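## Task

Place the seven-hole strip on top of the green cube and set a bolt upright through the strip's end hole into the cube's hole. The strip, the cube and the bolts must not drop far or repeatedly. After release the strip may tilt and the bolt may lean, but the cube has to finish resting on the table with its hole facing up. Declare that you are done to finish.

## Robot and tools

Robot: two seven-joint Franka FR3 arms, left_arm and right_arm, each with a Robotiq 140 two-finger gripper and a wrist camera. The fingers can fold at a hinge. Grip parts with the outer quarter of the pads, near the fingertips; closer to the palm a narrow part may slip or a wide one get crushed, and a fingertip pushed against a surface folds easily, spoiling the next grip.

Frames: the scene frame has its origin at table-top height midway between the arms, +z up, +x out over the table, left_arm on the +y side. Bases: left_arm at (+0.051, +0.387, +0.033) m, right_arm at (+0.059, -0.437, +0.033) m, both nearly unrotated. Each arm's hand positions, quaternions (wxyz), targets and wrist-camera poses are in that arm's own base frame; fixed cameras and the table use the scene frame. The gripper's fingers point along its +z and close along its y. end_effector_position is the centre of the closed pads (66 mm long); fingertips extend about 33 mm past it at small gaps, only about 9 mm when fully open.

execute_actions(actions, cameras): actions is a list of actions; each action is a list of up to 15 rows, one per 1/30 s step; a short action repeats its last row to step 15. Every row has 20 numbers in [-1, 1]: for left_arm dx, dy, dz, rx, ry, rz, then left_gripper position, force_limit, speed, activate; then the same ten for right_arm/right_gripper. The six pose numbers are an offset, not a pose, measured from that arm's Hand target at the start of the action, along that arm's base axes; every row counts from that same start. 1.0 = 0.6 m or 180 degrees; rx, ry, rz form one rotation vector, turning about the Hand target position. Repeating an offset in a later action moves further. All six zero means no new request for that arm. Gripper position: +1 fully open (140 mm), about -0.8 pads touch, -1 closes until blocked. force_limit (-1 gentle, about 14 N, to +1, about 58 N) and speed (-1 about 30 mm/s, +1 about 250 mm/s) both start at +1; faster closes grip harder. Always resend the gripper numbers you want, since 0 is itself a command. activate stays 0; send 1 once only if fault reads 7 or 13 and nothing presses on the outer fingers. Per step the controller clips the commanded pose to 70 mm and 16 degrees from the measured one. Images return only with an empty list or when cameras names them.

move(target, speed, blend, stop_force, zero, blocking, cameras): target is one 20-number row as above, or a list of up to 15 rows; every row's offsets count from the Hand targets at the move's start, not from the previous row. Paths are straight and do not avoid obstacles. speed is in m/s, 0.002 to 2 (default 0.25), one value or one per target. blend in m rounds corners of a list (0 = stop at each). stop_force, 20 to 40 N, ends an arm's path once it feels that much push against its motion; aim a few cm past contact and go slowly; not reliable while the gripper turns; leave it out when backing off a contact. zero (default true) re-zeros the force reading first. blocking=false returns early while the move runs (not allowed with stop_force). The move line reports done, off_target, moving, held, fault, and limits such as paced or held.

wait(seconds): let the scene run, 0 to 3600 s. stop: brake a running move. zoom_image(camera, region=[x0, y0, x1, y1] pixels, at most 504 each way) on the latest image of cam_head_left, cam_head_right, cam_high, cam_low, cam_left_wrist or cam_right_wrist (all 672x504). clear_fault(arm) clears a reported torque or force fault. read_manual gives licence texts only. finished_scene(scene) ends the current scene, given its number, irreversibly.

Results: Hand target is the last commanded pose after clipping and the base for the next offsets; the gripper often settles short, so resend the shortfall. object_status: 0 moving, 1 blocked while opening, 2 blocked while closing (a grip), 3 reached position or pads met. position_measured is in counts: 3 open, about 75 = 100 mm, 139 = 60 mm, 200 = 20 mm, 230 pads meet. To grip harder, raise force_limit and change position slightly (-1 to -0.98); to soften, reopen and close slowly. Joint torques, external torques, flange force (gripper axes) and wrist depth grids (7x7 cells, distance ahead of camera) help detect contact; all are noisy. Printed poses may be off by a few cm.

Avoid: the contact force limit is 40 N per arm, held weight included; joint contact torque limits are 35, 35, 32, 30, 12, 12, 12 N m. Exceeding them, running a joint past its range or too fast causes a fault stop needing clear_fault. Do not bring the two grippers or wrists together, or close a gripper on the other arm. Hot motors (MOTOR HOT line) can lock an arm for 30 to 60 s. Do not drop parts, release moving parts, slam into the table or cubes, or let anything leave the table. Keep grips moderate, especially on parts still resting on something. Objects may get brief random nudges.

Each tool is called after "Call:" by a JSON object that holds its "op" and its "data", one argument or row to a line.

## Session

Call:
{"op": "execute_actions", "data": {
  "actions": []
}}

Scene clock: 0.00 s.
left_arm: end_effector_position=(+0.6080, -0.4316, +0.2884) position_measured=3 object_status=3 fault=0 end_effector_quat_wxyz=(-0.101, -0.319, +0.861, -0.382) | right_arm: end_effector_position=(+0.5736, +0.0322, +0.1193) position_measured=3 object_status=3 fault=0 end_effector_quat_wxyz=(-0.143, +0.373, +0.915, +0.062)
Joint positions: left_arm=[-0.333 0.27 -0.08 -1.784 -0.936 2.261 1.006] | right_arm=[0.081 0.391 -0.145 -1.786 0.282 1.922 2.153]
Joint velocities: within noise
Joint torques (N m): no reading
External joint torques (N m): no reading
Flange force (N): no reading
Wrist depth (mm): cam_left_wrist=[2062 340 763 613 516 443 388 / 3008 922 677 590 499 426 376 / - 888 696 573 479 416 366 / - 145 664 551 465 414 345 / - 146 635 529 449 402 104 / - 1851 600 508 437 383 342 / - 1705 1536 492 422 370 345] | cam_right_wrist=[291 292 295 295 295 298 300 / 294 295 296 298 299 300 302 / 296 297 298 300 302 303 306 / 299 145 302 304 304 306 124 / - 124 303 306 307 308 106 / - 306 308 309 311 312 314 / - 309 310 312 312 315 317]
Hand target: left_arm +0.6080, -0.4316, +0.2884; -0.101, -0.319, +0.861, -0.382 | right_arm +0.5736, +0.0322, +0.1193; -0.143, +0.373, +0.915, +0.062
Tool commands: left_gripper/position=+1.0 left_gripper/force_limit=+1.0 left_gripper/speed=+1.0 left_gripper/activate=+0.0 right_gripper/position=+1.0 right_gripper/force_limit=+1.0 right_gripper/speed=+1.0 right_gripper/activate=+0.0
camera_calibration:
cam_left_wrist: T_world_to_cam=[[-0.62714, 0.50298, -0.59473, 0.7799], [0.70876, 0.68517, -0.16792, -0.08276], [0.32303, -0.52683, -0.78619, -0.05271]] pos_world=[0.56479, -0.36334, 0.40849]
cam_right_wrist: T_world_to_cam=[[0.71218, 0.70198, -0.00522, -0.42453], [0.70171, -0.71165, 0.03394, -0.37751], [0.02011, -0.02783, -0.99941, 0.24763]] pos_world=[0.56226, 0.03624, 0.25809]

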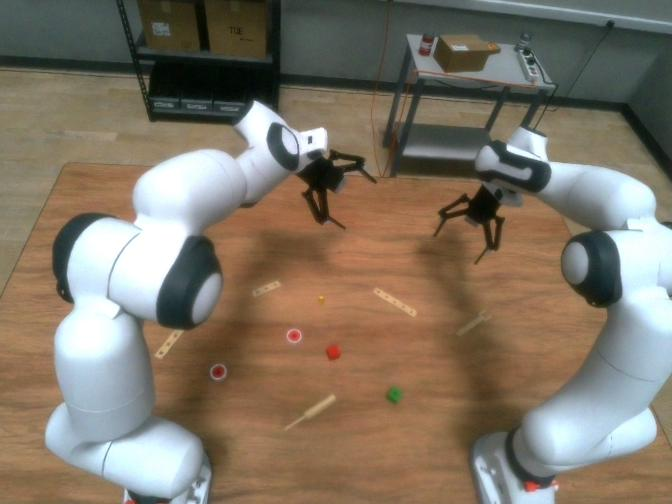

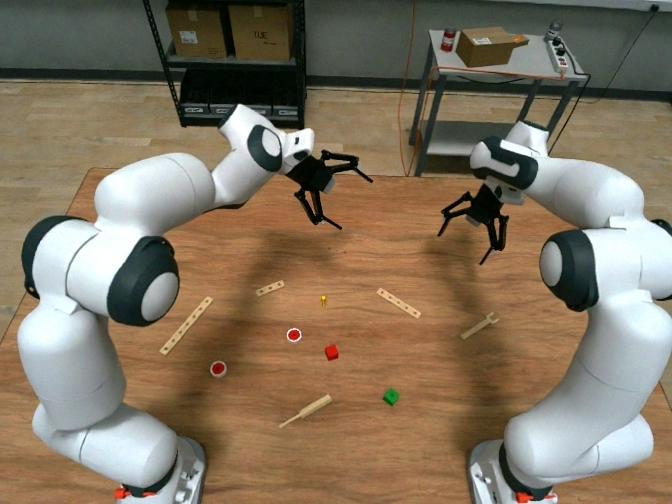

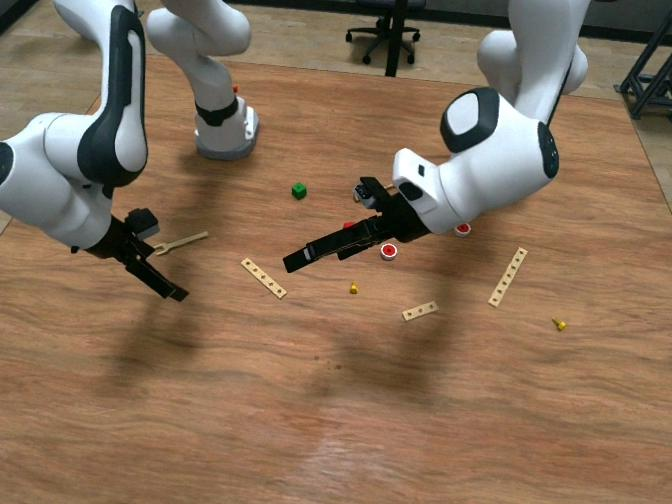

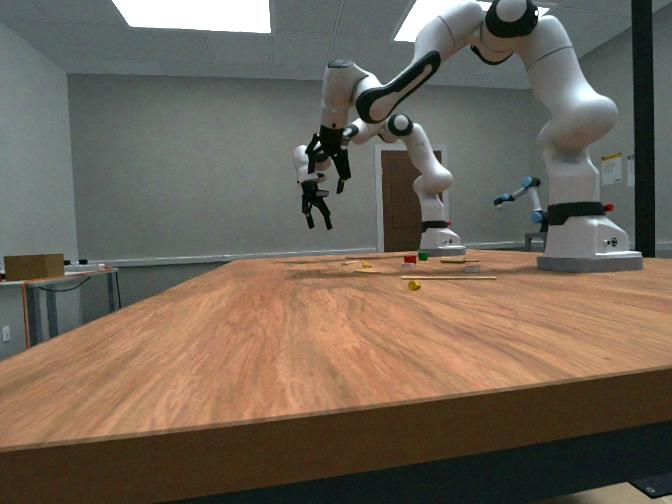

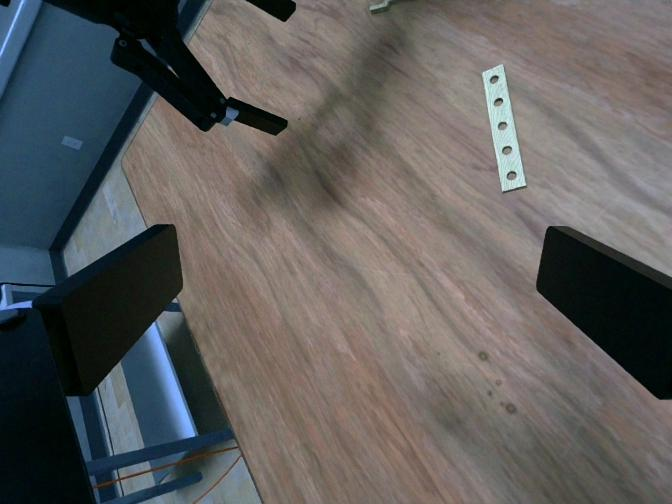

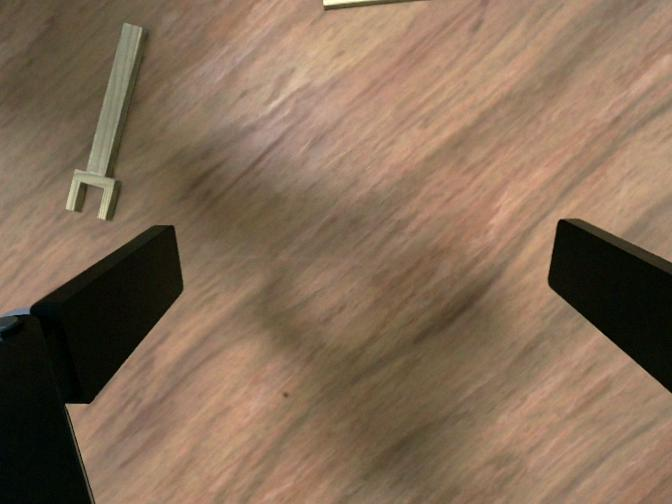

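Call:
{"op": "zoom_image", "data": {
  "camera": "cam_head_right",
  "region": [140, 260, 480, 440]
}}

Call:
{"op": "zoom_image", "data": {
  "camera": "cam_head_right",
  "region": [370, 370, 430, 420]
}}

Call:
{"op": "zoom_image", "data": {
  "camera": "cam_high",
  "region": [270, 170, 330, 210]
}}

Call:
{"op": "zoom_image", "data": {
  "camera": "cam_high",
  "region": [330, 240, 600, 350]
}}

Scaled by 1.482 from the camera's image (finer frame: 960x720).

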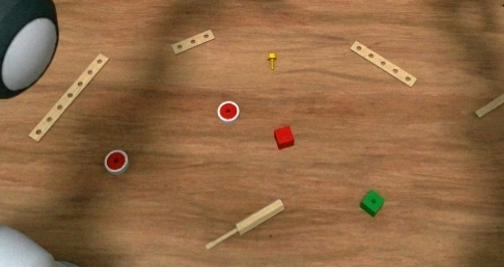

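Scaled by 8.400 from the camera's image (finer frame: 960x720).

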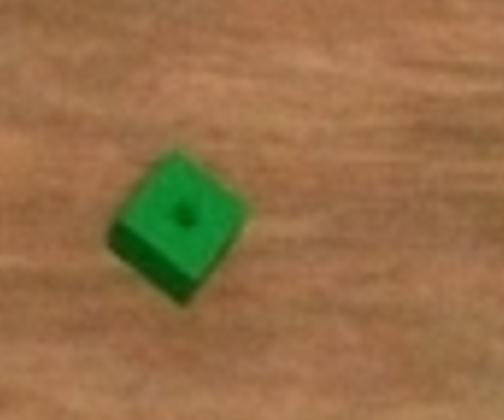

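Scaled by 8.400 from the camera's image (finer frame: 960x720).

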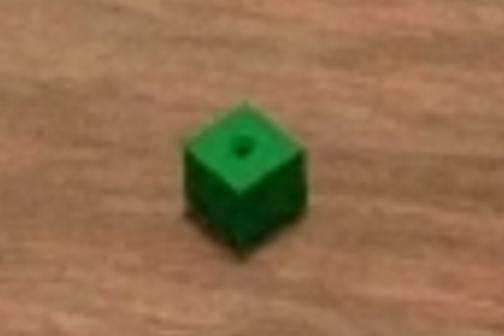

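Scaled by 1.867 from the camera's image (finer frame: 960x720).

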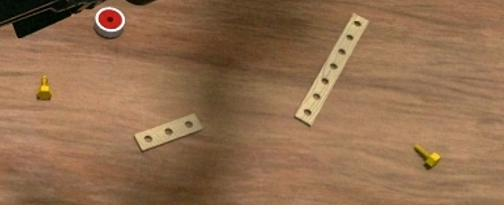

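Call:
{"op": "move", "data": {
  "target": [-0.18,0.47,-0.063,0.258,0.021,-0.008,0,-0.5,0,0,-0.663,0.41,0.05,-0.0716,-0.069,-0.0035,0,-0.5,0,0],
  "speed": 0.25,
  "cameras": ["cam_left_wrist","cam_right_wrist","cam_head_right"]
}}

Scene clock: 54.27 s.
left_arm: end_effector_position=(+0.5016, -0.1504, +0.2511) position_measured=129 object_status=3 fault=0 end_effector_quat_wxyz=(+0.001, -0.333, +0.943, -0.002) | right_arm: end_effector_position=(+0.1761, +0.2778, +0.1486) position_measured=129 object_status=3 fault=0 end_effector_quat_wxyz=(+0.000, +0.379, +0.925, +0.000)
Joint positions: left_arm=[-0.311 -0.099 0.02 -2.103 0 2.009 0.601] | right_arm=[0.453 -0.702 0.582 -2.823 0.442 2.16 3.009]
Joint velocities: left_arm=[within noise] | right_arm=[0.001 0 -0.002 -0.001 0 0 0.006]
Joint torques (N m): left_arm=[-0.2 -29.58 -0.52 23.77 1.03 2.19 -0.15] | right_arm=[-0.63 -5.66 -8.65 22.33 1.04 2.49 0.24]
External joint torques (N m): left_arm=[-0.19 -0.42 -0.36 -0.99 0.35 -0.37 -0.15] | right_arm=[-0.65 -0.98 -0.52 0.46 0.26 -0.01 0.24]
Flange force (N): left_arm=[3.2 3.3 0.6] | right_arm=[-0.8 -2.1 -3.1]
Wrist depth (mm): cam_left_wrist=[365 366 366 366 370 371 370 / 387 387 389 389 390 391 392 / 408 411 411 411 414 414 416 / 435 436 138 438 154 437 442 / - 88 116 471 465 93 87 / - - 493 504 502 - 76 / - - 543 543 545 - -] | cam_right_wrist=[279 280 281 284 284 284 286 / 295 296 298 300 300 300 303 / 313 316 316 312 320 321 318 / 331 336 133 339 330 334 342 / - 91 111 361 366 108 88 / - 75 379 389 389 - 62 / - - 424 428 428 - -]
Hand target: left_arm +0.5000, -0.1496, +0.2506; +0.000, -0.334, +0.942, +0.000 | right_arm +0.1758, +0.2782, +0.1493; -0.001, +0.382, +0.924, +0.000
Off the commanded pose: left_arm 0.002 m, 0 deg | right_arm 0.001 m, 0 deg.
move: done
cam_left_wrist: T_world_to_cam=[[-0.62917, 0.77724, -0.00642, 0.44409], [0.73187, 0.59518, 0.33187, -0.35684], [0.26176, 0.2041, -0.9433, 0.28061]] pos_world=[0.46712, -0.19006, 0.38597]
cam_right_wrist: T_world_to_cam=[[0.71613, 0.69793, -0.00679, -0.31304], [0.65792, -0.67176, 0.3404, 0.02625], [0.23302, -0.24824, -0.94025, 0.30662]] pos_world=[0.13546, 0.31223, 0.27724]
Images, in order (width x height): cam_head_right 672x504, cam_left_wrist 672x504, cam_right_wrist 672x504.

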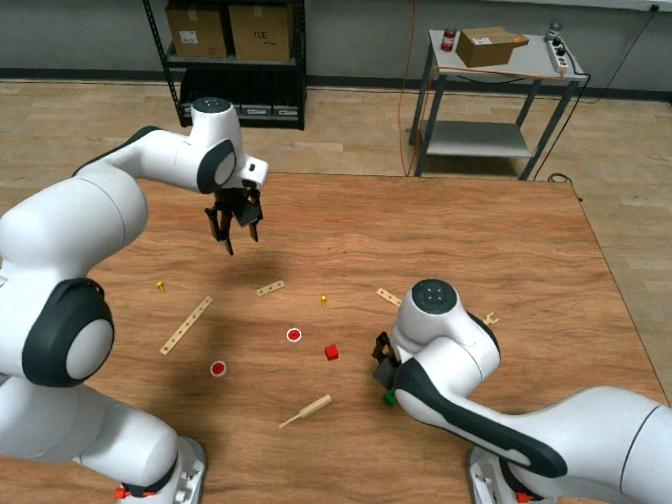

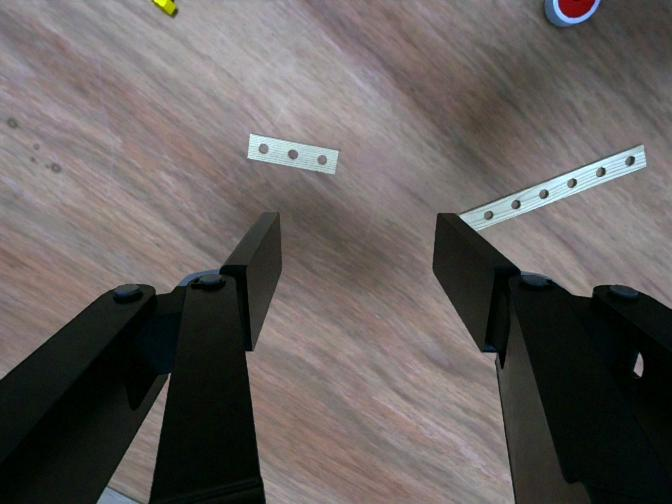

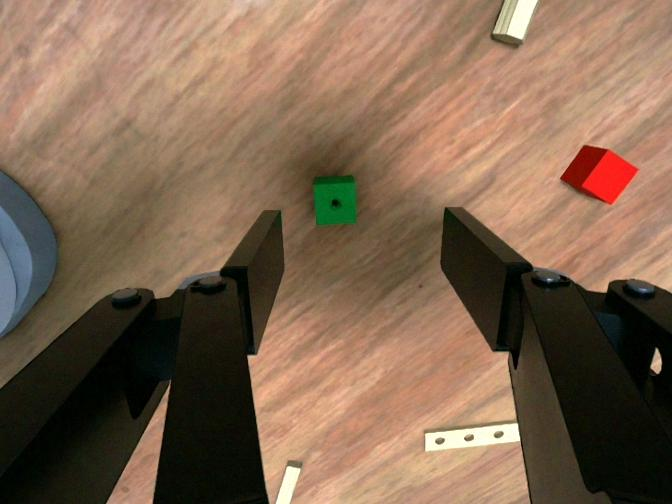

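Call:
{"op": "move", "data": {
  "target": [-0.16,0.288,-0.167,0,0,0.628,0,-0.5,0,0,0.005,-0.032,-0.17,0,0,0,0,-0.5,0,0],
  "speed": 0.3,
  "cameras": ["cam_left_wrist","cam_right_wrist"]
}}

Scene clock: 72.87 s.
left_arm: end_effector_position=(+0.4035, +0.0234, +0.1502) position_measured=129 object_status=3 fault=0 end_effector_quat_wxyz=(+0.000, +0.970, -0.244, -0.002) | right_arm: end_effector_position=(+0.1784, +0.2594, +0.0479) position_measured=129 object_status=3 fault=0 end_effector_quat_wxyz=(-0.001, +0.384, +0.923, +0.000)
Joint positions: left_arm=[0.29 -0.347 -0.235 -2.622 -0.102 2.279 -0.942] | right_arm=[0.442 -0.432 0.655 -2.965 0.486 2.559 2.994]
Joint velocities: left_arm=[0.001 0.001 0 0 0 0 -0.006] | right_arm=[within noise]
Joint torques (N m): left_arm=[0.43 -18.84 0.9 22.03 0.04 2.61 -0.12] | right_arm=[-0.23 -8.19 -5.83 17.97 0.48 2.94 -0.08]
External joint torques (N m): left_arm=[0.43 -0.72 -0.79 -0.8 -0.58 -0.06 -0.12] | right_arm=[-0.26 0.47 -0.82 0.1 -0.03 0.46 -0.08]
Flange force (N): left_arm=[-3.2 3.6 -0.2] | right_arm=[-1.9 2.4 3.2]
Wrist depth (mm): cam_left_wrist=[277 277 277 277 277 279 278 / 293 293 294 295 295 295 295 / 313 314 314 312 314 315 314 / 335 334 138 334 154 328 335 / - 89 116 359 360 93 87 / - - 383 389 388 - 76 / - - 418 421 420 - -] | cam_right_wrist=[191 191 192 193 194 194 195 / 202 203 204 205 205 206 207 / 215 215 217 215 218 220 220 / 229 230 144 228 227 228 235 / - 90 110 249 248 107 88 / - 75 258 268 269 - 62 / - - - 291 291 - -]
Hand target: left_arm +0.4040, +0.0232, +0.1504; +0.000, +0.970, -0.241, +0.000 | right_arm +0.1788, +0.2590, +0.0473; -0.001, +0.382, +0.924, +0.000
Off the commanded pose: left_arm 0.001 m, 0 deg | right_arm 0.001 m, 0 deg.
move: done
cam_left_wrist: T_world_to_cam=[[-0.47282, -0.88116, -0.0009, 0.22152], [-0.83056, 0.44533, 0.33446, 0.27844], [-0.29431, 0.15888, -0.94241, 0.40099]] pos_world=[0.45401, 0.00749, 0.28497]
cam_right_wrist: T_world_to_cam=[[0.72343, 0.69036, -0.00723, -0.30181], [0.65131, -0.67896, 0.33882, 0.04976], [0.229, -0.24982, -0.94082, 0.20799]] pos_world=[0.1383, 0.2941, 0.17664]

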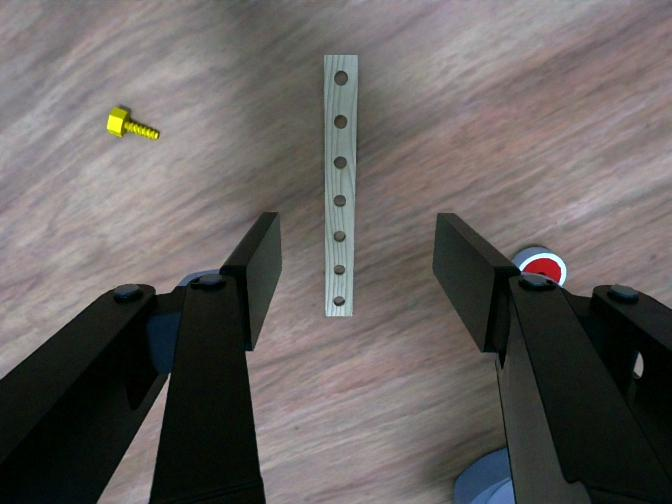

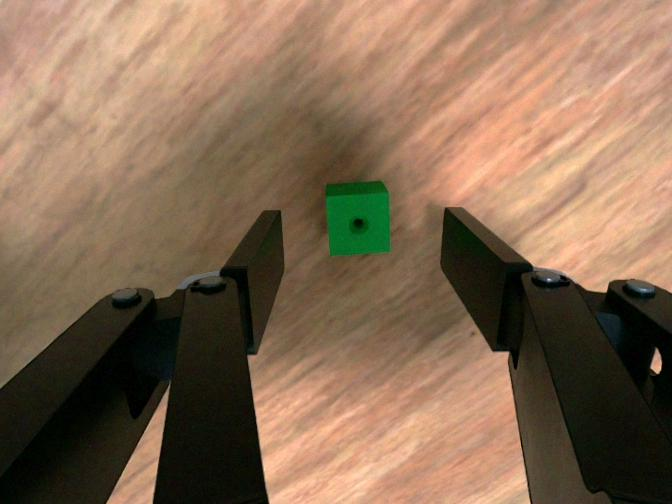

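Call:
{"op": "move", "data": {
  "target": [
    [0.004,0.007,-0.21,0,0,0,-0.4,-0.5,0,0,0.0025,-0.0035,-0.06,0,0,0,0,-0.5,0,0],
    [0.004,0.007,-0.2383,0,0,0,-0.4,-0.5,0,0,0.0025,-0.0035,-0.0765,0,0,0,0,-0.5,0,0]
  ],
  "speed": [0.2,0.06],
  "blend": [0.01,0],
  "stop_force": 20,
  "cameras": ["cam_left_wrist","cam_right_wrist"]
}}

Scene clock: 89.47 s.
left_arm: end_effector_position=(+0.4052, +0.0266, +0.0074) position_measured=179 object_status=3 fault=0 end_effector_quat_wxyz=(+0.000, +0.970, -0.243, -0.002) | right_arm: end_effector_position=(+0.1797, +0.2562, +0.0014) position_measured=129 object_status=3 fault=0 end_effector_quat_wxyz=(-0.001, +0.381, +0.925, -0.001)
Joint positions: left_arm=[0.322 0.03 -0.252 -2.707 0.02 2.733 -1.029] | right_arm=[0.342 -0.217 0.747 -2.979 0.44 2.785 3.013]
Joint torques (N m): left_arm=[0.03 -24.52 -0.16 17 0.68 2.62 -0.14] | right_arm=[-0.59 -10.77 -3.1 15.25 0.29 2.96 0.23]
External joint torques (N m): left_arm=[0.04 0.56 0.01 0.26 0.35 -0.04 -0.14] | right_arm=[-0.52 0.44 -0.17 0.43 -0.04 0.47 0.23]
Flange force (N): left_arm=[2.6 -1.2 2.7] | right_arm=[0.0 5.1 6.6]
Wrist depth (mm): cam_left_wrist=[151 151 151 150 152 152 152 / 160 161 160 158 161 161 161 / 170 171 171 169 171 171 171 / 183 182 180 177 151 183 183 / 193 81 87 190 111 86 191 / - - - 205 - - 70 / - - - 230 - - -] | cam_right_wrist=[151 151 152 152 152 153 153 / 159 160 161 161 162 162 162 / 169 170 170 171 171 172 173 / 181 180 163 154 153 179 184 / - 90 110 196 195 108 88 / - 75 204 210 211 - 62 / - - 227 228 230 - -]
Hand target: left_arm +0.4064, +0.0274, +0.0074; +0.000, +0.970, -0.241, +0.000 | right_arm +0.1803, +0.2569, +0.0014; -0.001, +0.382, +0.924, +0.000
Off the commanded pose: left_arm 0.001 m, 0 deg | right_arm 0.001 m, 0 deg.
joint at its limit (right arm) — joint 7 (wrist roll), upper limit.
move: done; blend cut to 0.0085 m at target 1
cam_left_wrist: T_world_to_cam=[[-0.46949, -0.88294, 0.00006, 0.22374], [-0.83234, 0.44261, 0.33363, 0.32696], [-0.2946, 0.15659, -0.94271, 0.26654]] pos_world=[0.45571, 0.01109, 0.14217]
cam_right_wrist: T_world_to_cam=[[0.71918, 0.69476, -0.00882, -0.30127], [0.65575, -0.6745, 0.33918, 0.06063], [0.2297, -0.24972, -0.94068, 0.16302]] pos_world=[0.13947, 0.29091, 0.13013]

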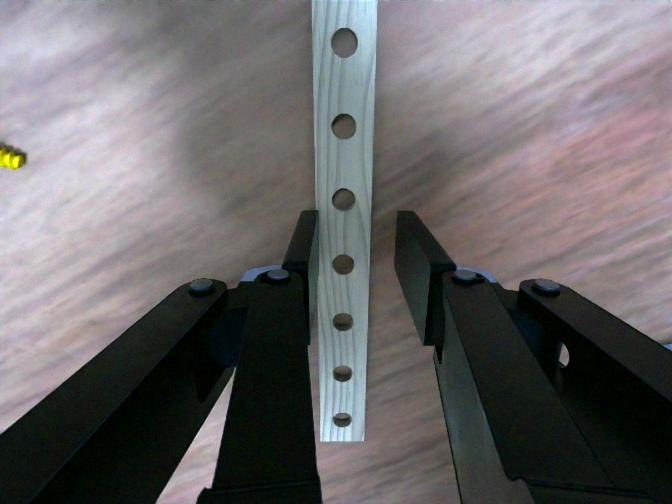

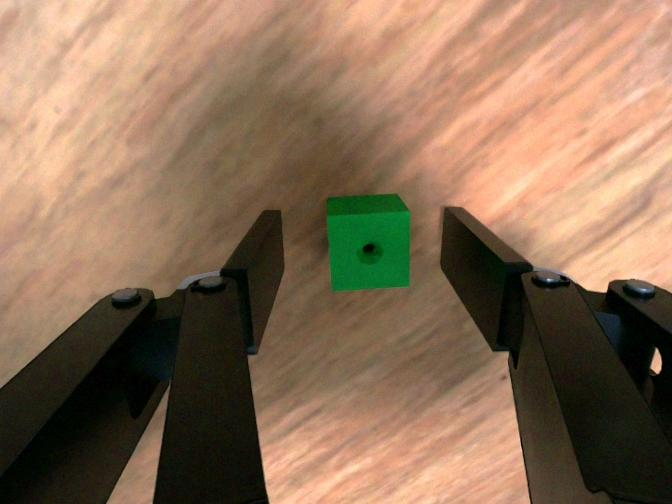

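Call:
{"op": "move", "data": {
  "target": [
    [0,0,0.008,0,0,0,-0.4,-0.5,-0.5,0,-0.0017,0.0058,0,0,0,0,0,-0.5,0,0],
    [0.004,0.0077,0.008,0,0,0,-0.4,-0.5,-0.5,0,-0.0017,0.0058,0,0,0,0,0,-0.5,0,0],
    [0.004,0.0077,-0.0065,0,0,0,-0.4,-0.5,-0.5,0,-0.0017,0.0058,0,0,0,0,0,-0.5,0,0]
  ],
  "speed": 0.04,
  "cameras": ["cam_left_wrist","cam_right_wrist"]
}}

Scene clock: 108.23 s.
left_arm: end_effector_position=(+0.4074, +0.0311, +0.0035) position_measured=179 object_status=3 fault=0 end_effector_quat_wxyz=(+0.000, +0.970, -0.243, -0.002) | right_arm: end_effector_position=(+0.1792, +0.2596, +0.0014) position_measured=129 object_status=3 fault=0 end_effector_quat_wxyz=(+0.000, +0.379, +0.925, +0.000)
Joint positions: left_arm=[0.328 0.049 -0.245 -2.698 0.031 2.741 -1.026] | right_arm=[0.316 -0.215 0.783 -2.972 0.447 2.785 3.014]
Joint velocities: left_arm=[0.001 0 0 -0.001 0.002 0.005 -0.003] | right_arm=[within noise]
Joint torques (N m): left_arm=[0.08 -24.97 -0.16 16.81 0.72 2.67 -0.05] | right_arm=[-0.59 -10.44 -3.29 15.54 0.61 2.72 0.26]
External joint torques (N m): left_arm=[0.11 0.6 0.13 0.26 0.4 0.01 -0.05] | right_arm=[-0.56 0.38 -0.29 0.82 0.28 0.25 0.26]
Flange force (N): left_arm=[2.3 -1.6 3.1] | right_arm=[0.1 4.4 4.1]
Wrist depth (mm): cam_left_wrist=[148 148 148 146 148 148 148 / 157 156 157 155 157 157 157 / 167 166 167 164 167 167 167 / 178 178 176 173 151 176 179 / 188 81 87 186 112 86 187 / - - - 202 - - 70 / - - - 225 - - -] | cam_right_wrist=[150 150 151 152 152 152 153 / 159 159 160 161 161 162 162 / 169 170 170 168 171 172 173 / 180 180 163 154 178 179 184 / - 90 110 195 196 108 88 / - 75 203 210 212 - 61 / - - 227 228 229 - -]
Hand target: left_arm +0.4088, +0.0320, +0.0035; +0.000, +0.970, -0.241, +0.000 | right_arm +0.1792, +0.2604, +0.0014; -0.001, +0.382, +0.924, +0.000
Off the commanded pose: left_arm 0.002 m, 0 deg | right_arm 0.001 m, 0 deg.
joint sent to its limit (right arm) — joint 7 (wrist roll), upper limit. The joint targets still meet the commanded pose.
move: done
cam_left_wrist: T_world_to_cam=[[-0.47021, -0.88255, 0.00046, 0.22897], [-0.83179, 0.44334, 0.33402, 0.32792], [-0.29499, 0.15668, -0.94257, 0.26301]] pos_world=[0.45801, 0.01549, 0.13827]
cam_right_wrist: T_world_to_cam=[[0.71679, 0.69725, -0.00711, -0.30354], [0.65724, -0.67219, 0.34088, 0.06237], [0.2329, -0.24902, -0.94008, 0.16324]] pos_world=[0.13856, 0.29422, 0.13004]

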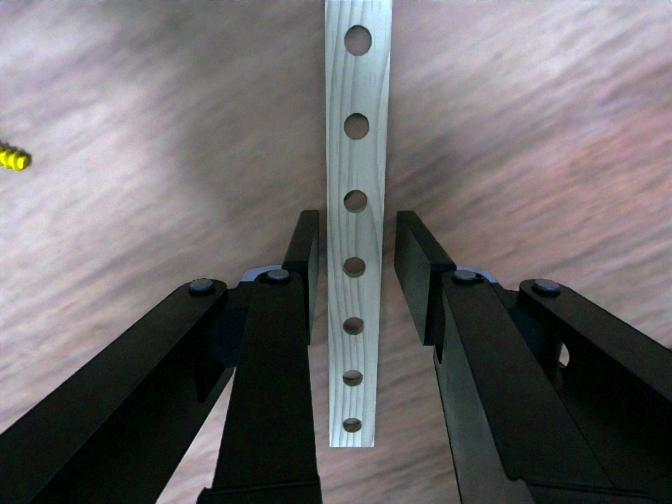

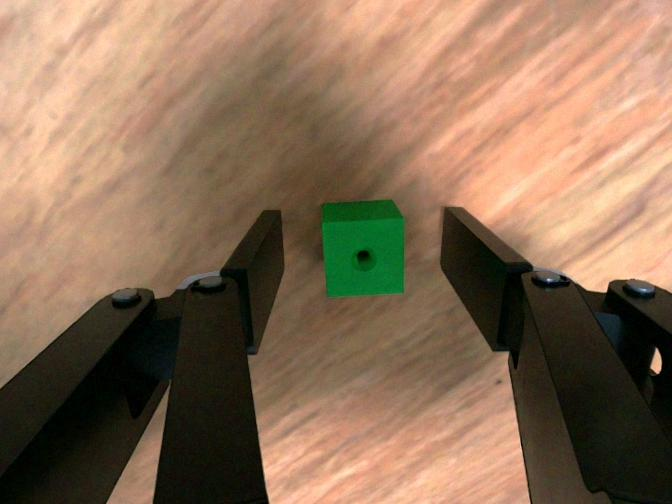

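Call:
{"op": "execute_actions", "data": {
  "actions": [
    [[0,0,0,0,0,0,-1,-0.5,-1,0,0,0,0,0,0,0,-1,-0.5,-1,0]],
    [[0,0,0,0,0,0,-1,-0.5,-1,0,0,0,0,0,0,0,-1,-0.5,-1,0]],
    [[0,0,0,0,0,0,-1,-0.5,-1,0,0,0,0,0,0,0,-1,-0.5,-1,0]],
    [[0,0,0,0,0,0,-1,-0.5,-1,0,0,0,0,0,0,0,-1,-0.5,-1,0]]
  ],
  "cameras": ["cam_left_wrist","cam_right_wrist"]
}}

Scene clock: 113.57 s.
left_arm: end_effector_position=(+0.4077, +0.0311, +0.0036) position_measured=195 object_status=2 fault=0 end_effector_quat_wxyz=(+0.000, +0.970, -0.243, -0.001) | right_arm: end_effector_position=(+0.1791, +0.2596, +0.0014) position_measured=185 object_status=2 fault=0 end_effector_quat_wxyz=(+0.000, +0.380, +0.925, -0.001)
Joint positions: left_arm=[0.328 0.049 -0.245 -2.698 0.032 2.742 -1.027] | right_arm=[0.315 -0.215 0.783 -2.972 0.448 2.785 3.014]
Joint torques (N m): left_arm=[0.11 -24.98 -0.09 16.69 0.67 2.63 -0.18] | right_arm=[-0.55 -9.69 -3.3 15.41 0.62 3.16 0.28]
External joint torques (N m): left_arm=[0.14 0.57 0.19 0.18 0.35 -0.02 -0.18] | right_arm=[-0.54 1.19 -0.3 0.46 0.3 0.66 0.28]
External joint torques at the end of the 1st action: left_arm=[0.12 0.57 0.21 0.12 0.35 -0.04 -0.21] | right_arm=[-0.57 0.47 -0.25 0.69 0.3 0.2 0.23]
External joint torques at the end of the 2nd action: left_arm=[0.29 0.67 0.29 0.13 0.35 -0.05 -0.17] | right_arm=[-0.65 0.43 -0.33 0.68 0.3 0.21 0.24]
External joint torques at the end of the 3rd action: left_arm=[0.22 0.58 0.24 0.14 0.33 -0.05 -0.19] | right_arm=[-0.61 1.19 -0.24 0.55 0.31 0.66 0.23]
Flange force (N): left_arm=[2.2 -1.3 3.0] | right_arm=[0.1 5.8 10.4]
Flange force at the end of the 1st action (N): left_arm=[2.2 -1.2 3.0] | right_arm=[0.1 4.2 4.2]
Flange force at the end of the 2nd action (N): left_arm=[2.2 -1.6 3.2] | right_arm=[-0.1 4.4 4.2]
Flange force at the end of the 3rd action (N): left_arm=[2.1 -1.4 2.9] | right_arm=[0.1 6.2 10.6]
Wrist depth (mm): cam_left_wrist=[148 148 148 147 148 148 148 / 156 157 157 155 157 157 157 / 167 167 167 164 167 167 167 / 178 178 176 171 174 179 179 / 191 81 93 180 93 87 189 / - - 76 198 - 79 - / - - - 225 - - -] | cam_right_wrist=[150 151 151 152 152 152 153 / 159 159 160 160 161 162 162 / 169 169 170 169 171 173 173 / 180 181 179 148 146 181 185 / 190 87 86 192 128 90 192 / - 67 - 211 - 59 - / - - - 228 - - 66]
Hand target: left_arm +0.4088, +0.0320, +0.0035; +0.000, +0.970, -0.241, +0.000 | right_arm +0.1792, +0.2604, +0.0014; -0.001, +0.382, +0.924, +0.000
Off the commanded pose: left_arm 0.001 m, 0 deg | right_arm 0.001 m, 0 deg.
joint sent to its limit (right arm) — joint 7 (wrist roll), upper limit. The joint targets still meet the commanded pose.
Step readings (end_effector_position of left_arm | right_arm; steps 1 to 15: 1st action; 16 to 30: 2nd action; 31 to 45: 3rd action; 46 to 60: 4th action):
0: (+0.4076, +0.0311, +0.0035) | (+0.1792, +0.2596, +0.0014)
1: (+0.4076, +0.0311, +0.0035) | (+0.1792, +0.2596, +0.0014)
2: (+0.4076, +0.0311, +0.0035) | (+0.1792, +0.2596, +0.0014)
4: (+0.4076, +0.0311, +0.0035) | (+0.1792, +0.2596, +0.0014)
8: (+0.4076, +0.0311, +0.0035) | (+0.1792, +0.2596, +0.0014)
15: (+0.4077, +0.0311, +0.0036) | (+0.1792, +0.2596, +0.0014)
16: (+0.4077, +0.0311, +0.0036) | (+0.1792, +0.2596, +0.0014)
17: (+0.4077, +0.0311, +0.0036) | (+0.1792, +0.2596, +0.0014)
19: (+0.4077, +0.0311, +0.0036) | (+0.1792, +0.2596, +0.0014)
23: (+0.4077, +0.0311, +0.0036) | (+0.1792, +0.2596, +0.0014)
30: (+0.4077, +0.0311, +0.0036) | (+0.1792, +0.2596, +0.0014)
31: (+0.4077, +0.0311, +0.0036) | (+0.1792, +0.2596, +0.0014)
32: (+0.4077, +0.0311, +0.0036) | (+0.1792, +0.2596, +0.0014)
34: (+0.4077, +0.0311, +0.0036) | (+0.1792, +0.2596, +0.0014)
38: (+0.4077, +0.0311, +0.0036) | (+0.1792, +0.2597, +0.0014)
45: (+0.4077, +0.0311, +0.0036) | (+0.1791, +0.2596, +0.0014)
46: (+0.4077, +0.0311, +0.0036) | (+0.1791, +0.2596, +0.0014)
47: (+0.4077, +0.0311, +0.0036) | (+0.1791, +0.2596, +0.0014)
49: (+0.4077, +0.0311, +0.0036) | (+0.1791, +0.2596, +0.0014)
53: (+0.4077, +0.0311, +0.0036) | (+0.1791, +0.2596, +0.0014)
60: (+0.4077, +0.0311, +0.0036) | (+0.1791, +0.2596, +0.0014)
cam_left_wrist: T_world_to_cam=[[-0.46975, -0.8828, -0.00008, 0.22898], [-0.8323, 0.44285, 0.3334, 0.32846], [-0.29429, 0.15668, -0.94278, 0.2629]] pos_world=[0.45831, 0.01549, 0.13837]
cam_right_wrist: T_world_to_cam=[[0.71684, 0.69719, -0.00754, -0.30348], [0.65732, -0.67217, 0.34076, 0.06237], [0.23251, -0.24923, -0.94012, 0.16336]] pos_world=[0.13856, 0.29422, 0.13004]

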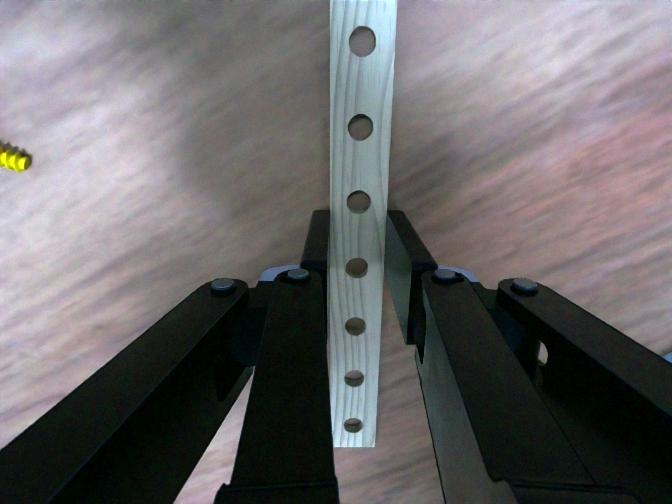

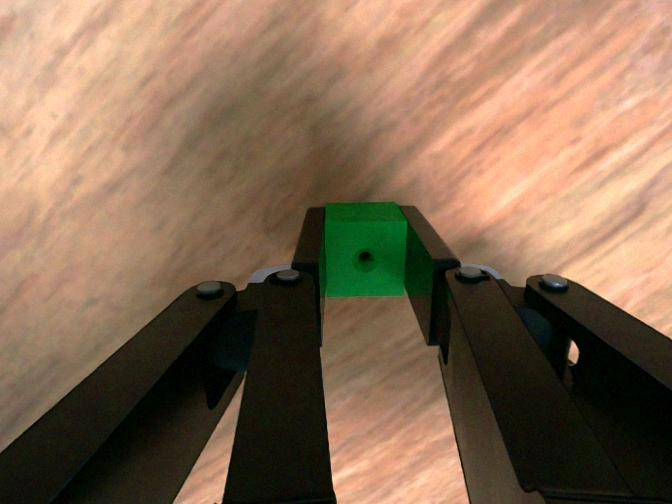

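Call:
{"op": "move", "data": {
  "target": [
    [0,0,0.05,0,0,0,-1,-0.5,-1,0,0,0,0.06,0,0,0,-1,-0.5,-1,0],
    [-0.015,-0.22,0.244,0,0,-0.289,-1,-0.5,-1,0,0.351,0.111,0.114,0,0,0,-1,-0.5,-1,0]
  ],
  "speed": [0.08,0.2],
  "blend": [0.02,0],
  "cameras": ["cam_left_wrist","cam_right_wrist"]
}}

Scene clock: 122.47 s.
left_arm: end_effector_position=(+0.4001, -0.1005, +0.1495) position_measured=195 object_status=2 fault=0 end_effector_quat_wxyz=(+0.000, +0.768, -0.640, +0.001) | right_arm: end_effector_position=(+0.3897, +0.3263, +0.0685) position_measured=185 object_status=2 fault=0 end_effector_quat_wxyz=(-0.011, +0.373, +0.928, +0.007)
Joint positions: left_arm=[-0.053 -0.32 -0.194 -2.605 -0.081 2.291 -0.366] | right_arm=[0.496 0.114 0.189 -2.363 0.007 2.477 3.014]
Joint velocities: left_arm=[-0.001 -0.001 0 0 0.001 0 0.005] | right_arm=[within noise]
Joint torques (N m): left_arm=[-0.81 -19.19 1.4 23.04 0.93 2.28 0.14] | right_arm=[0.14 -32.3 0.02 21.27 0.79 2.52 0.18]
External joint torques (N m): left_arm=[-0.68 -0.25 0.26 0.32 0.35 -0.35 0.14] | right_arm=[0.17 -1.03 -0.71 0.93 0.22 0.03 0.18]
Flange force (N): left_arm=[-0.1 0.0 -2.0] | right_arm=[-0.1 0.6 -2.4]
Wrist depth (mm): cam_left_wrist=[276 278 276 145 278 279 279 / 292 292 294 154 295 295 296 / 310 311 312 164 313 313 315 / 331 331 328 171 325 330 335 / 354 76 93 180 93 87 354 / - - 76 198 - 79 - / - - - - - - -] | cam_right_wrist=[213 214 216 217 218 219 220 / 226 226 228 229 230 231 234 / 239 239 240 240 243 246 244 / 254 254 252 148 149 256 263 / 266 87 86 270 113 90 274 / - 68 - 288 - 59 - / - - - 316 - - 66]
Hand target: left_arm +0.3998, -0.1000, +0.1499; +0.000, +0.766, -0.642, +0.000 | right_arm +0.3898, +0.3270, +0.0698; -0.001, +0.382, +0.924, +0.000
Off the commanded pose: left_arm 0.001 m, 0 deg | right_arm 0.001 m, 2 deg.
joint sent to its limit (right arm) — joint 7 (wrist roll), upper limit. The joint targets still meet the commanded pose.
move: done; blend cut to 0.018 m at target 1
cam_left_wrist: T_world_to_cam=[[-0.98323, -0.18234, -0.00317, 0.38549], [-0.17317, 0.92802, 0.32983, 0.11725], [-0.0572, 0.32485, -0.94403, 0.34111]] pos_world=[0.41884, -0.14933, 0.28457]
cam_right_wrist: T_world_to_cam=[[0.7067, 0.70751, -0.00155, -0.50019], [0.67137, -0.66992, 0.31697, -0.05867], [0.22322, -0.22504, -0.94843, 0.19049]] pos_world=[0.35035, 0.35745, 0.19849]

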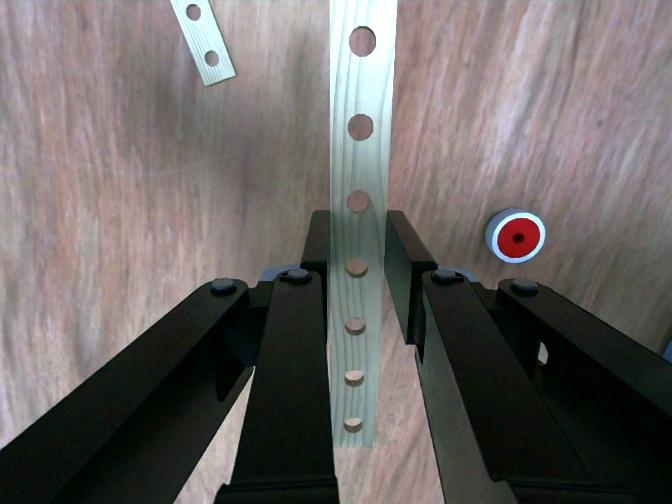

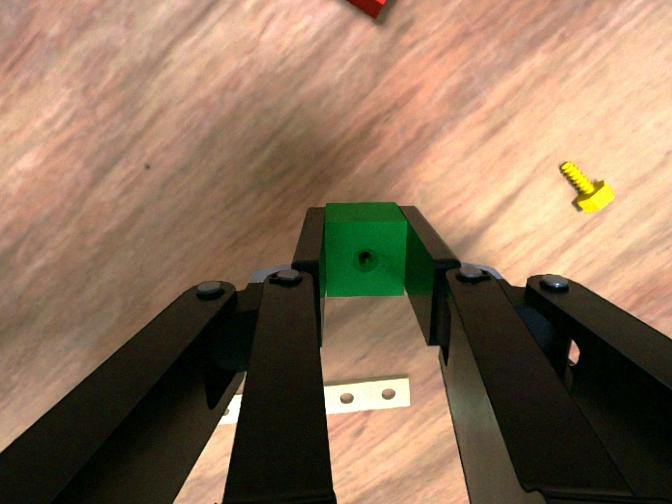

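Call:
{"op": "move", "data": {
  "target": [
    [0,0,0,0,0,0,-1,-0.5,-1,0,0,0,-0.09,0,0,0.028,-1,-0.5,-1,0],
    [0,0,0,0,0,0,-1,-0.5,-1,0,0,0,-0.127,0,0,0.028,-1,-0.5,-1,0]
  ],
  "speed": [0.1,0.02],
  "stop_force": 20,
  "cameras": ["cam_right_wrist"]
}}

Scene clock: 130.40 s.
left_arm: end_effector_position=(+0.4000, -0.1005, +0.1495) position_measured=195 object_status=2 fault=0 end_effector_quat_wxyz=(+0.000, +0.768, -0.641, +0.001) | right_arm: end_effector_position=(+0.3876, +0.3253, -0.0033) position_measured=185 object_status=2 fault=0 end_effector_quat_wxyz=(-0.003, +0.340, +0.940, -0.003)
Joint positions: left_arm=[-0.053 -0.32 -0.194 -2.605 -0.081 2.29 -0.364] | right_arm=[0.556 0.279 0.134 -2.369 -0.073 2.636 3.015]
Joint torques (N m): left_arm=[-0.2 -19.23 0.98 23 0.8 2.29 0.19] | right_arm=[-0.14 -29.01 0.28 18.73 0.1 4.82 0.17]
External joint torques (N m): left_arm=[-0.09 -0.16 -0.19 0.17 0.22 -0.35 0.19] | right_arm=[0.02 5.33 -0.97 0.98 -0.35 2.35 0.17]
Flange force (N): left_arm=[-0.1 0.0 -1.5] | right_arm=[-2.0 11.7 19.4]
Wrist depth (mm): cam_left_wrist=[277 277 276 145 278 279 280 / 293 293 293 154 295 296 295 / 311 312 311 164 313 314 314 / 331 332 328 171 324 329 336 / 354 76 93 181 93 87 353 / - - 76 198 - 79 - / - - - - - - -] | cam_right_wrist=[151 151 152 152 152 152 153 / 160 160 161 161 162 161 162 / 169 170 170 169 171 172 172 / 180 180 179 149 148 181 184 / 190 87 86 193 128 90 191 / - 68 - 210 - 59 - / - - - 224 - - 66]
Hand target: left_arm +0.3998, -0.1000, +0.1499; +0.000, +0.766, -0.642, +0.000 | right_arm +0.3898, +0.3269, -0.0060; -0.001, +0.341, +0.940, +0.000
Off the commanded pose: left_arm 0.001 m, 0 deg | right_arm 0.004 m, 0 deg.
joint sent to its limit (right arm) — joint 7 (wrist roll), upper limit.
move: contact (right_arm); path passed 1 of 2 targets
cam_right_wrist: T_world_to_cam=[[0.65594, 0.75469, -0.01411, -0.49382], [0.7134, -0.61374, 0.33821, -0.06968], [0.24658, -0.23191, -0.94097, 0.11574]] pos_world=[0.34508, 0.35675, 0.12551]

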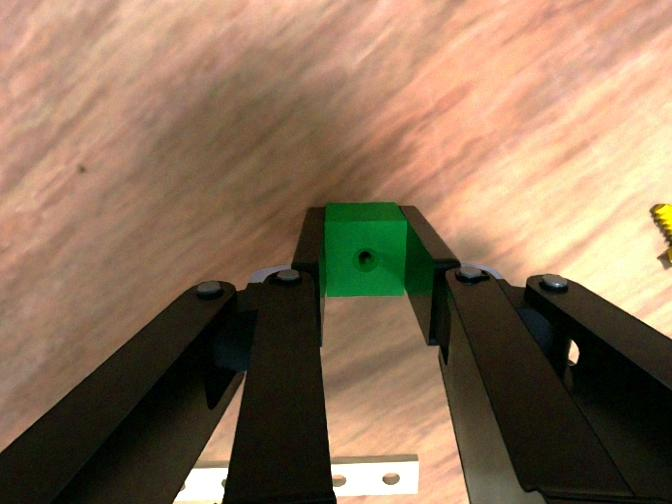

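Call:
{"op": "move", "data": {
  "target": [0,0,0,0,0,0,-1,-0.5,-1,0,-0.002,-0.001,0.0045,0,0,0,-1,-0.5,-1,0],
  "speed": 0.02
}}

Call:
{"op": "execute_actions", "data": {
  "actions": [
    [[0,0,0,0,0,0,-1,-0.5,-1,0,0,0,0,0,0,0,-0.1,-0.5,-1,0]],
    [[0,0,0,0,0,0,-1,-0.5,-1,0,0,0,0,0,0,0,-0.1,-0.5,-1,0]],
    [[0,0,0,0,0,0,-1,-0.5,-1,0,0,0,0,0,0,0,-0.1,-0.5,-1,0]]
  ],
  "cameras": ["cam_right_wrist"]
}}

Scene clock: 135.00 s.
left_arm: end_effector_position=(+0.4000, -0.1005, +0.1495) position_measured=195 object_status=2 fault=0 end_effector_quat_wxyz=(+0.000, +0.768, -0.641, +0.001) | right_arm: end_effector_position=(+0.3884, +0.3260, -0.0029) position_measured=185 object_status=2 fault=0 end_effector_quat_wxyz=(-0.002, +0.340, +0.940, -0.001)
Joint positions: left_arm=[-0.053 -0.32 -0.194 -2.605 -0.081 2.29 -0.364] | right_arm=[0.556 0.278 0.134 -2.371 -0.073 2.643 3.015]
Joint velocities: left_arm=[within noise] | right_arm=[0 0 -0.001 0.002 0 0.005 0]
Joint torques (N m): left_arm=[-0.18 -19.24 0.91 22.98 0.81 2.29 0.18] | right_arm=[-0.29 -34.16 1.08 17.93 0.42 3.07 0.15]
External joint torques (N m): left_arm=[-0.13 -0.06 -0.32 0.12 0.23 -0.36 0.18] | right_arm=[-0.22 0.26 -0.26 0.15 -0.03 0.59 0.15]
Flange force (N): left_arm=[0.2 -0.1 -1.3] | right_arm=[-0.2 0.3 2.2]
Wrist depth (mm): cam_left_wrist=[277 277 275 145 279 279 279 / 292 294 294 154 294 296 297 / 309 310 312 164 313 314 314 / 331 332 329 171 324 330 336 / 353 76 93 180 93 87 356 / - - 76 198 - 79 - / - - - - - - -] | cam_right_wrist=[151 151 152 152 153 153 154 / 159 160 161 161 162 162 163 / 169 169 170 170 172 173 173 / 180 181 179 148 149 182 185 / 190 87 86 193 129 90 193 / - 68 - 209 - 59 - / - - - 224 - - 66]
Hand target: left_arm +0.3998, -0.1000, +0.1499; +0.000, +0.766, -0.642, +0.000 | right_arm +0.3886, +0.3263, -0.0033; -0.001, +0.341, +0.940, +0.000
Off the commanded pose: left_arm 0.001 m, 0 deg | right_arm 0.001 m, 0 deg.
joint at its limit (right arm) — joint 7 (wrist roll), upper limit.
move: done

Scene clock: 136.70 s.
left_arm: end_effector_position=(+0.4000, -0.1005, +0.1495) position_measured=195 object_status=2 fault=0 end_effector_quat_wxyz=(+0.000, +0.768, -0.641, +0.001) | right_arm: end_effector_position=(+0.3886, +0.3262, -0.0029) position_measured=141 object_status=3 fault=0 end_effector_quat_wxyz=(-0.001, +0.340, +0.940, -0.001)
Joint positions: left_arm=[-0.053 -0.32 -0.194 -2.605 -0.081 2.29 -0.364] | right_arm=[0.556 0.278 0.134 -2.371 -0.073 2.643 3.015]
Joint torques (N m): left_arm=[-0.14 -19.26 0.92 22.98 0.81 2.29 0.21] | right_arm=[-0.29 -34.19 1.1 17.92 0.41 2.95 0.16]
External joint torques (N m): left_arm=[-0.12 -0.25 -0.34 0.21 0.23 -0.34 0.21] | right_arm=[-0.28 0.18 -0.29 0.19 -0.03 0.47 0.16]
External joint torques at the end of the 1st action: left_arm=[-0.08 -0.13 -0.26 0.09 0.23 -0.36 0.2] | right_arm=[-0.34 0 -0.43 0.32 -0.03 0.5 0.13]
External joint torques at the end of the 2nd action: left_arm=[-0.17 -0.11 -0.27 0.12 0.24 -0.36 0.22] | right_arm=[-0.31 0.29 -0.34 0.16 -0.02 0.46 0.18]
Flange force (N): left_arm=[0.0 0.2 -1.7] | right_arm=[-0.3 0.4 1.7]
Flange force at the end of the 1st action (N): left_arm=[-0.1 0.1 -1.4] | right_arm=[-0.5 0.4 1.4]
Flange force at the end of the 2nd action (N): left_arm=[0.0 0.0 -1.4] | right_arm=[-0.3 0.5 1.9]
Wrist depth (mm): cam_left_wrist=[276 277 275 145 279 279 279 / 292 293 293 154 297 296 295 / 309 312 312 164 313 313 313 / 333 330 328 171 326 331 336 / 353 76 93 181 93 87 354 / - - 76 198 - 79 - / - - - - - - -] | cam_right_wrist=[151 151 152 153 153 153 154 / 160 160 160 161 162 163 164 / 169 170 171 171 171 173 174 / 180 180 136 154 151 181 184 / - 87 86 196 196 98 86 / - 74 67 210 211 - 71 / - - - 223 225 - -]
Hand target: left_arm +0.3998, -0.1000, +0.1499; +0.000, +0.766, -0.642, +0.000 | right_arm +0.3886, +0.3263, -0.0033; -0.001, +0.341, +0.940, +0.000
Off the commanded pose: left_arm 0.001 m, 0 deg | right_arm 0.000 m, 0 deg.
joint at its limit (right arm) — joint 7 (wrist roll), upper limit.
Step readings (end_effector_position of left_arm | right_arm; steps 1 to 15: 1st action; 16 to 30: 2nd action; 31 to 45: 3rd action):
0: (+0.4000, -0.1005, +0.1495) | (+0.3884, +0.3260, -0.0029)
1: (+0.4000, -0.1005, +0.1495) | (+0.3884, +0.3261, -0.0029)
2: (+0.4000, -0.1005, +0.1495) | (+0.3884, +0.3261, -0.0029)
4: (+0.4000, -0.1005, +0.1495) | (+0.3885, +0.3261, -0.0029)
8: (+0.4000, -0.1005, +0.1495) | (+0.3885, +0.3262, -0.0029)
15: (+0.4000, -0.1005, +0.1495) | (+0.3886, +0.3262, -0.0029)
16: (+0.4000, -0.1005, +0.1495) | (+0.3886, +0.3262, -0.0029)
17: (+0.4000, -0.1005, +0.1495) | (+0.3886, +0.3262, -0.0029)
19: (+0.4000, -0.1005, +0.1495) | (+0.3886, +0.3262, -0.0029)
23: (+0.4000, -0.1005, +0.1495) | (+0.3886, +0.3262, -0.0029)
30: (+0.4000, -0.1005, +0.1495) | (+0.3886, +0.3262, -0.0029)
31: (+0.4000, -0.1005, +0.1495) | (+0.3886, +0.3262, -0.0029)
32: (+0.4000, -0.1005, +0.1495) | (+0.3886, +0.3262, -0.0029)
34: (+0.4000, -0.1005, +0.1495) | (+0.3886, +0.3262, -0.0029)
38: (+0.4000, -0.1005, +0.1495) | (+0.3886, +0.3262, -0.0029)
45: (+0.4000, -0.1005, +0.1495) | (+0.3886, +0.3262, -0.0029)
cam_right_wrist: T_world_to_cam=[[0.65595, 0.75476, -0.00815, -0.49518], [0.71193, -0.61507, 0.33888, -0.06897], [0.25076, -0.22809, -0.9408, 0.11331]] pos_world=[0.3455, 0.35717, 0.12594]

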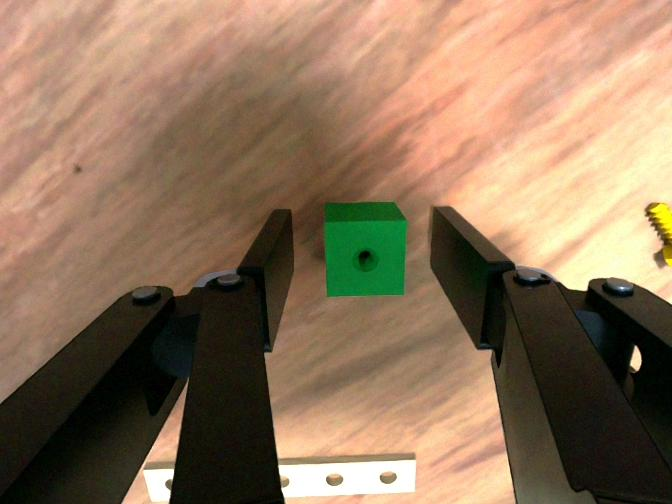

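Call:
{"op": "move", "data": {
  "target": [
    [0,0,0,0,0,0,-1,-0.5,-1,0,0,0,0.14,0,0,0,0.1,-0.5,0,0],
    [0,0,0,0,0,0,-1,-0.5,-1,0,0.183,0.1745,0.14,0,0,0.221,0.1,-0.5,0,0]
  ],
  "speed": [0.15,0.25],
  "blend": [0.01,0],
  "cameras": ["cam_right_wrist","cam_head_right"]
}}

Scene clock: 154.53 s.
left_arm: end_effector_position=(+0.4000, -0.1005, +0.1495) position_measured=195 object_status=2 fault=0 end_effector_quat_wxyz=(+0.000, +0.768, -0.641, +0.001) | right_arm: end_effector_position=(+0.4984, +0.4317, +0.0811) position_measured=117 object_status=3 fault=0 end_effector_quat_wxyz=(+0.000, +0.005, +1.000, +0.001)
Joint positions: left_arm=[-0.053 -0.32 -0.194 -2.605 -0.081 2.29 -0.364] | right_arm=[0.45 0.502 0.298 -1.76 -0.178 2.236 2.404]
Joint velocities: left_arm=[within noise] | right_arm=[0.001 0 0 0 -0.001 0 -0.007]
Joint torques (N m): left_arm=[-0.16 -19.23 0.9 22.99 0.81 2.28 0.24] | right_arm=[-0.65 -43.65 5.35 23.27 0.35 2.45 -0.17]
External joint torques (N m): left_arm=[-0.16 -0.21 -0.37 0.27 0.23 -0.35 0.24] | right_arm=[-0.4 0.71 0.46 0.81 -0.35 0.02 -0.17]
Flange force (N): left_arm=[0.2 -0.1 -1.7] | right_arm=[-4.5 3.2 0.5]
Wrist depth (mm): cam_left_wrist=[277 277 276 145 278 279 279 / 293 292 294 154 295 296 296 / 309 311 312 164 313 313 315 / 332 332 328 171 323 331 335 / 354 76 93 181 93 87 354 / - - 76 198 - 79 - / - - - - - - -] | cam_right_wrist=[226 226 228 229 229 229 229 / 239 240 241 241 243 244 243 / 254 256 257 257 258 260 259 / 273 270 144 275 273 269 279 / - 90 129 297 297 108 88 / - 64 314 320 320 - 61 / - - 347 347 349 - -]
Hand target: left_arm +0.3998, -0.1000, +0.1499; +0.000, +0.766, -0.642, +0.000 | right_arm +0.4984, +0.4310, +0.0807; -0.001, +0.001, +1.000, +0.000
Off the commanded pose: left_arm 0.001 m, 0 deg | right_arm 0.001 m, 0 deg.
move: done
cam_right_wrist: T_world_to_cam=[[0.03035, 0.99953, -0.00433, -0.44041], [0.93991, -0.02707, 0.34034, -0.47828], [0.34006, -0.0144, -0.94029, 0.05199]] pos_world=[0.44523, 0.42801, 0.20975]
Images, in order (width x height): cam_head_right 672x504, cam_right_wrist 672x504.

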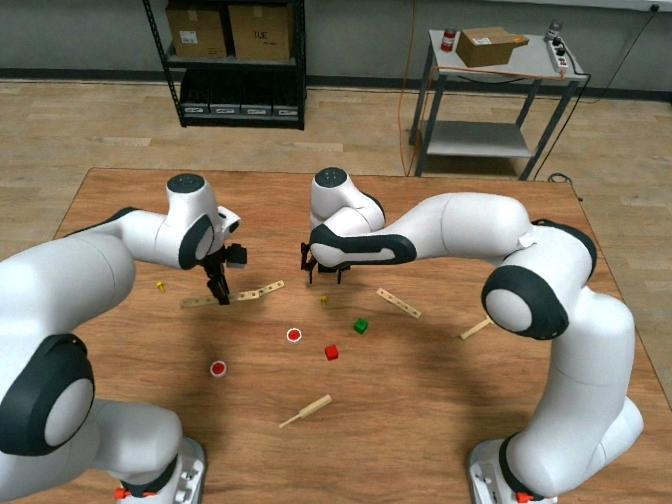

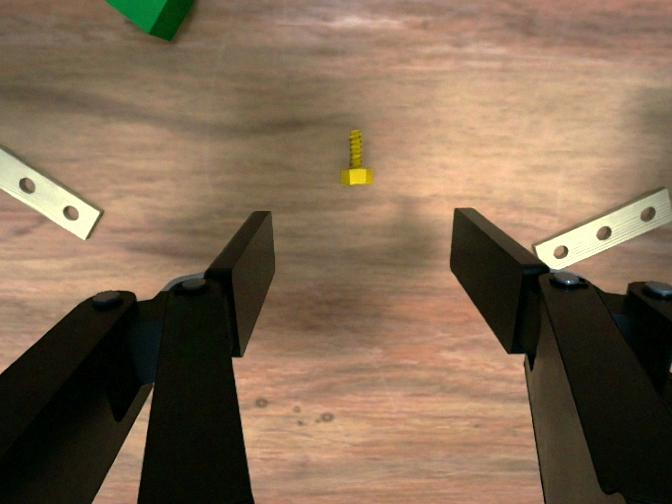

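Call:
{"op": "zoom_image", "data": {
  "camera": "cam_right_wrist",
  "region": [320, 115, 400, 205]
}}

Scaled by 5.600 from the camera's image (finer frame: 960x720).

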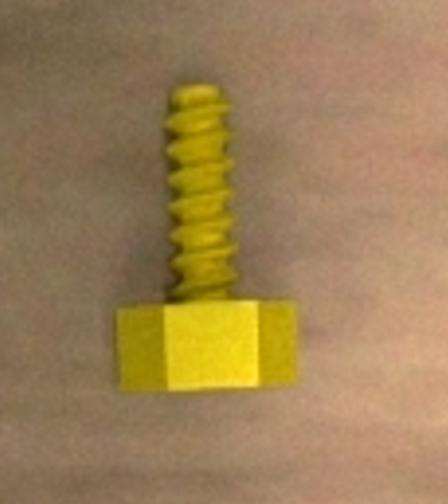

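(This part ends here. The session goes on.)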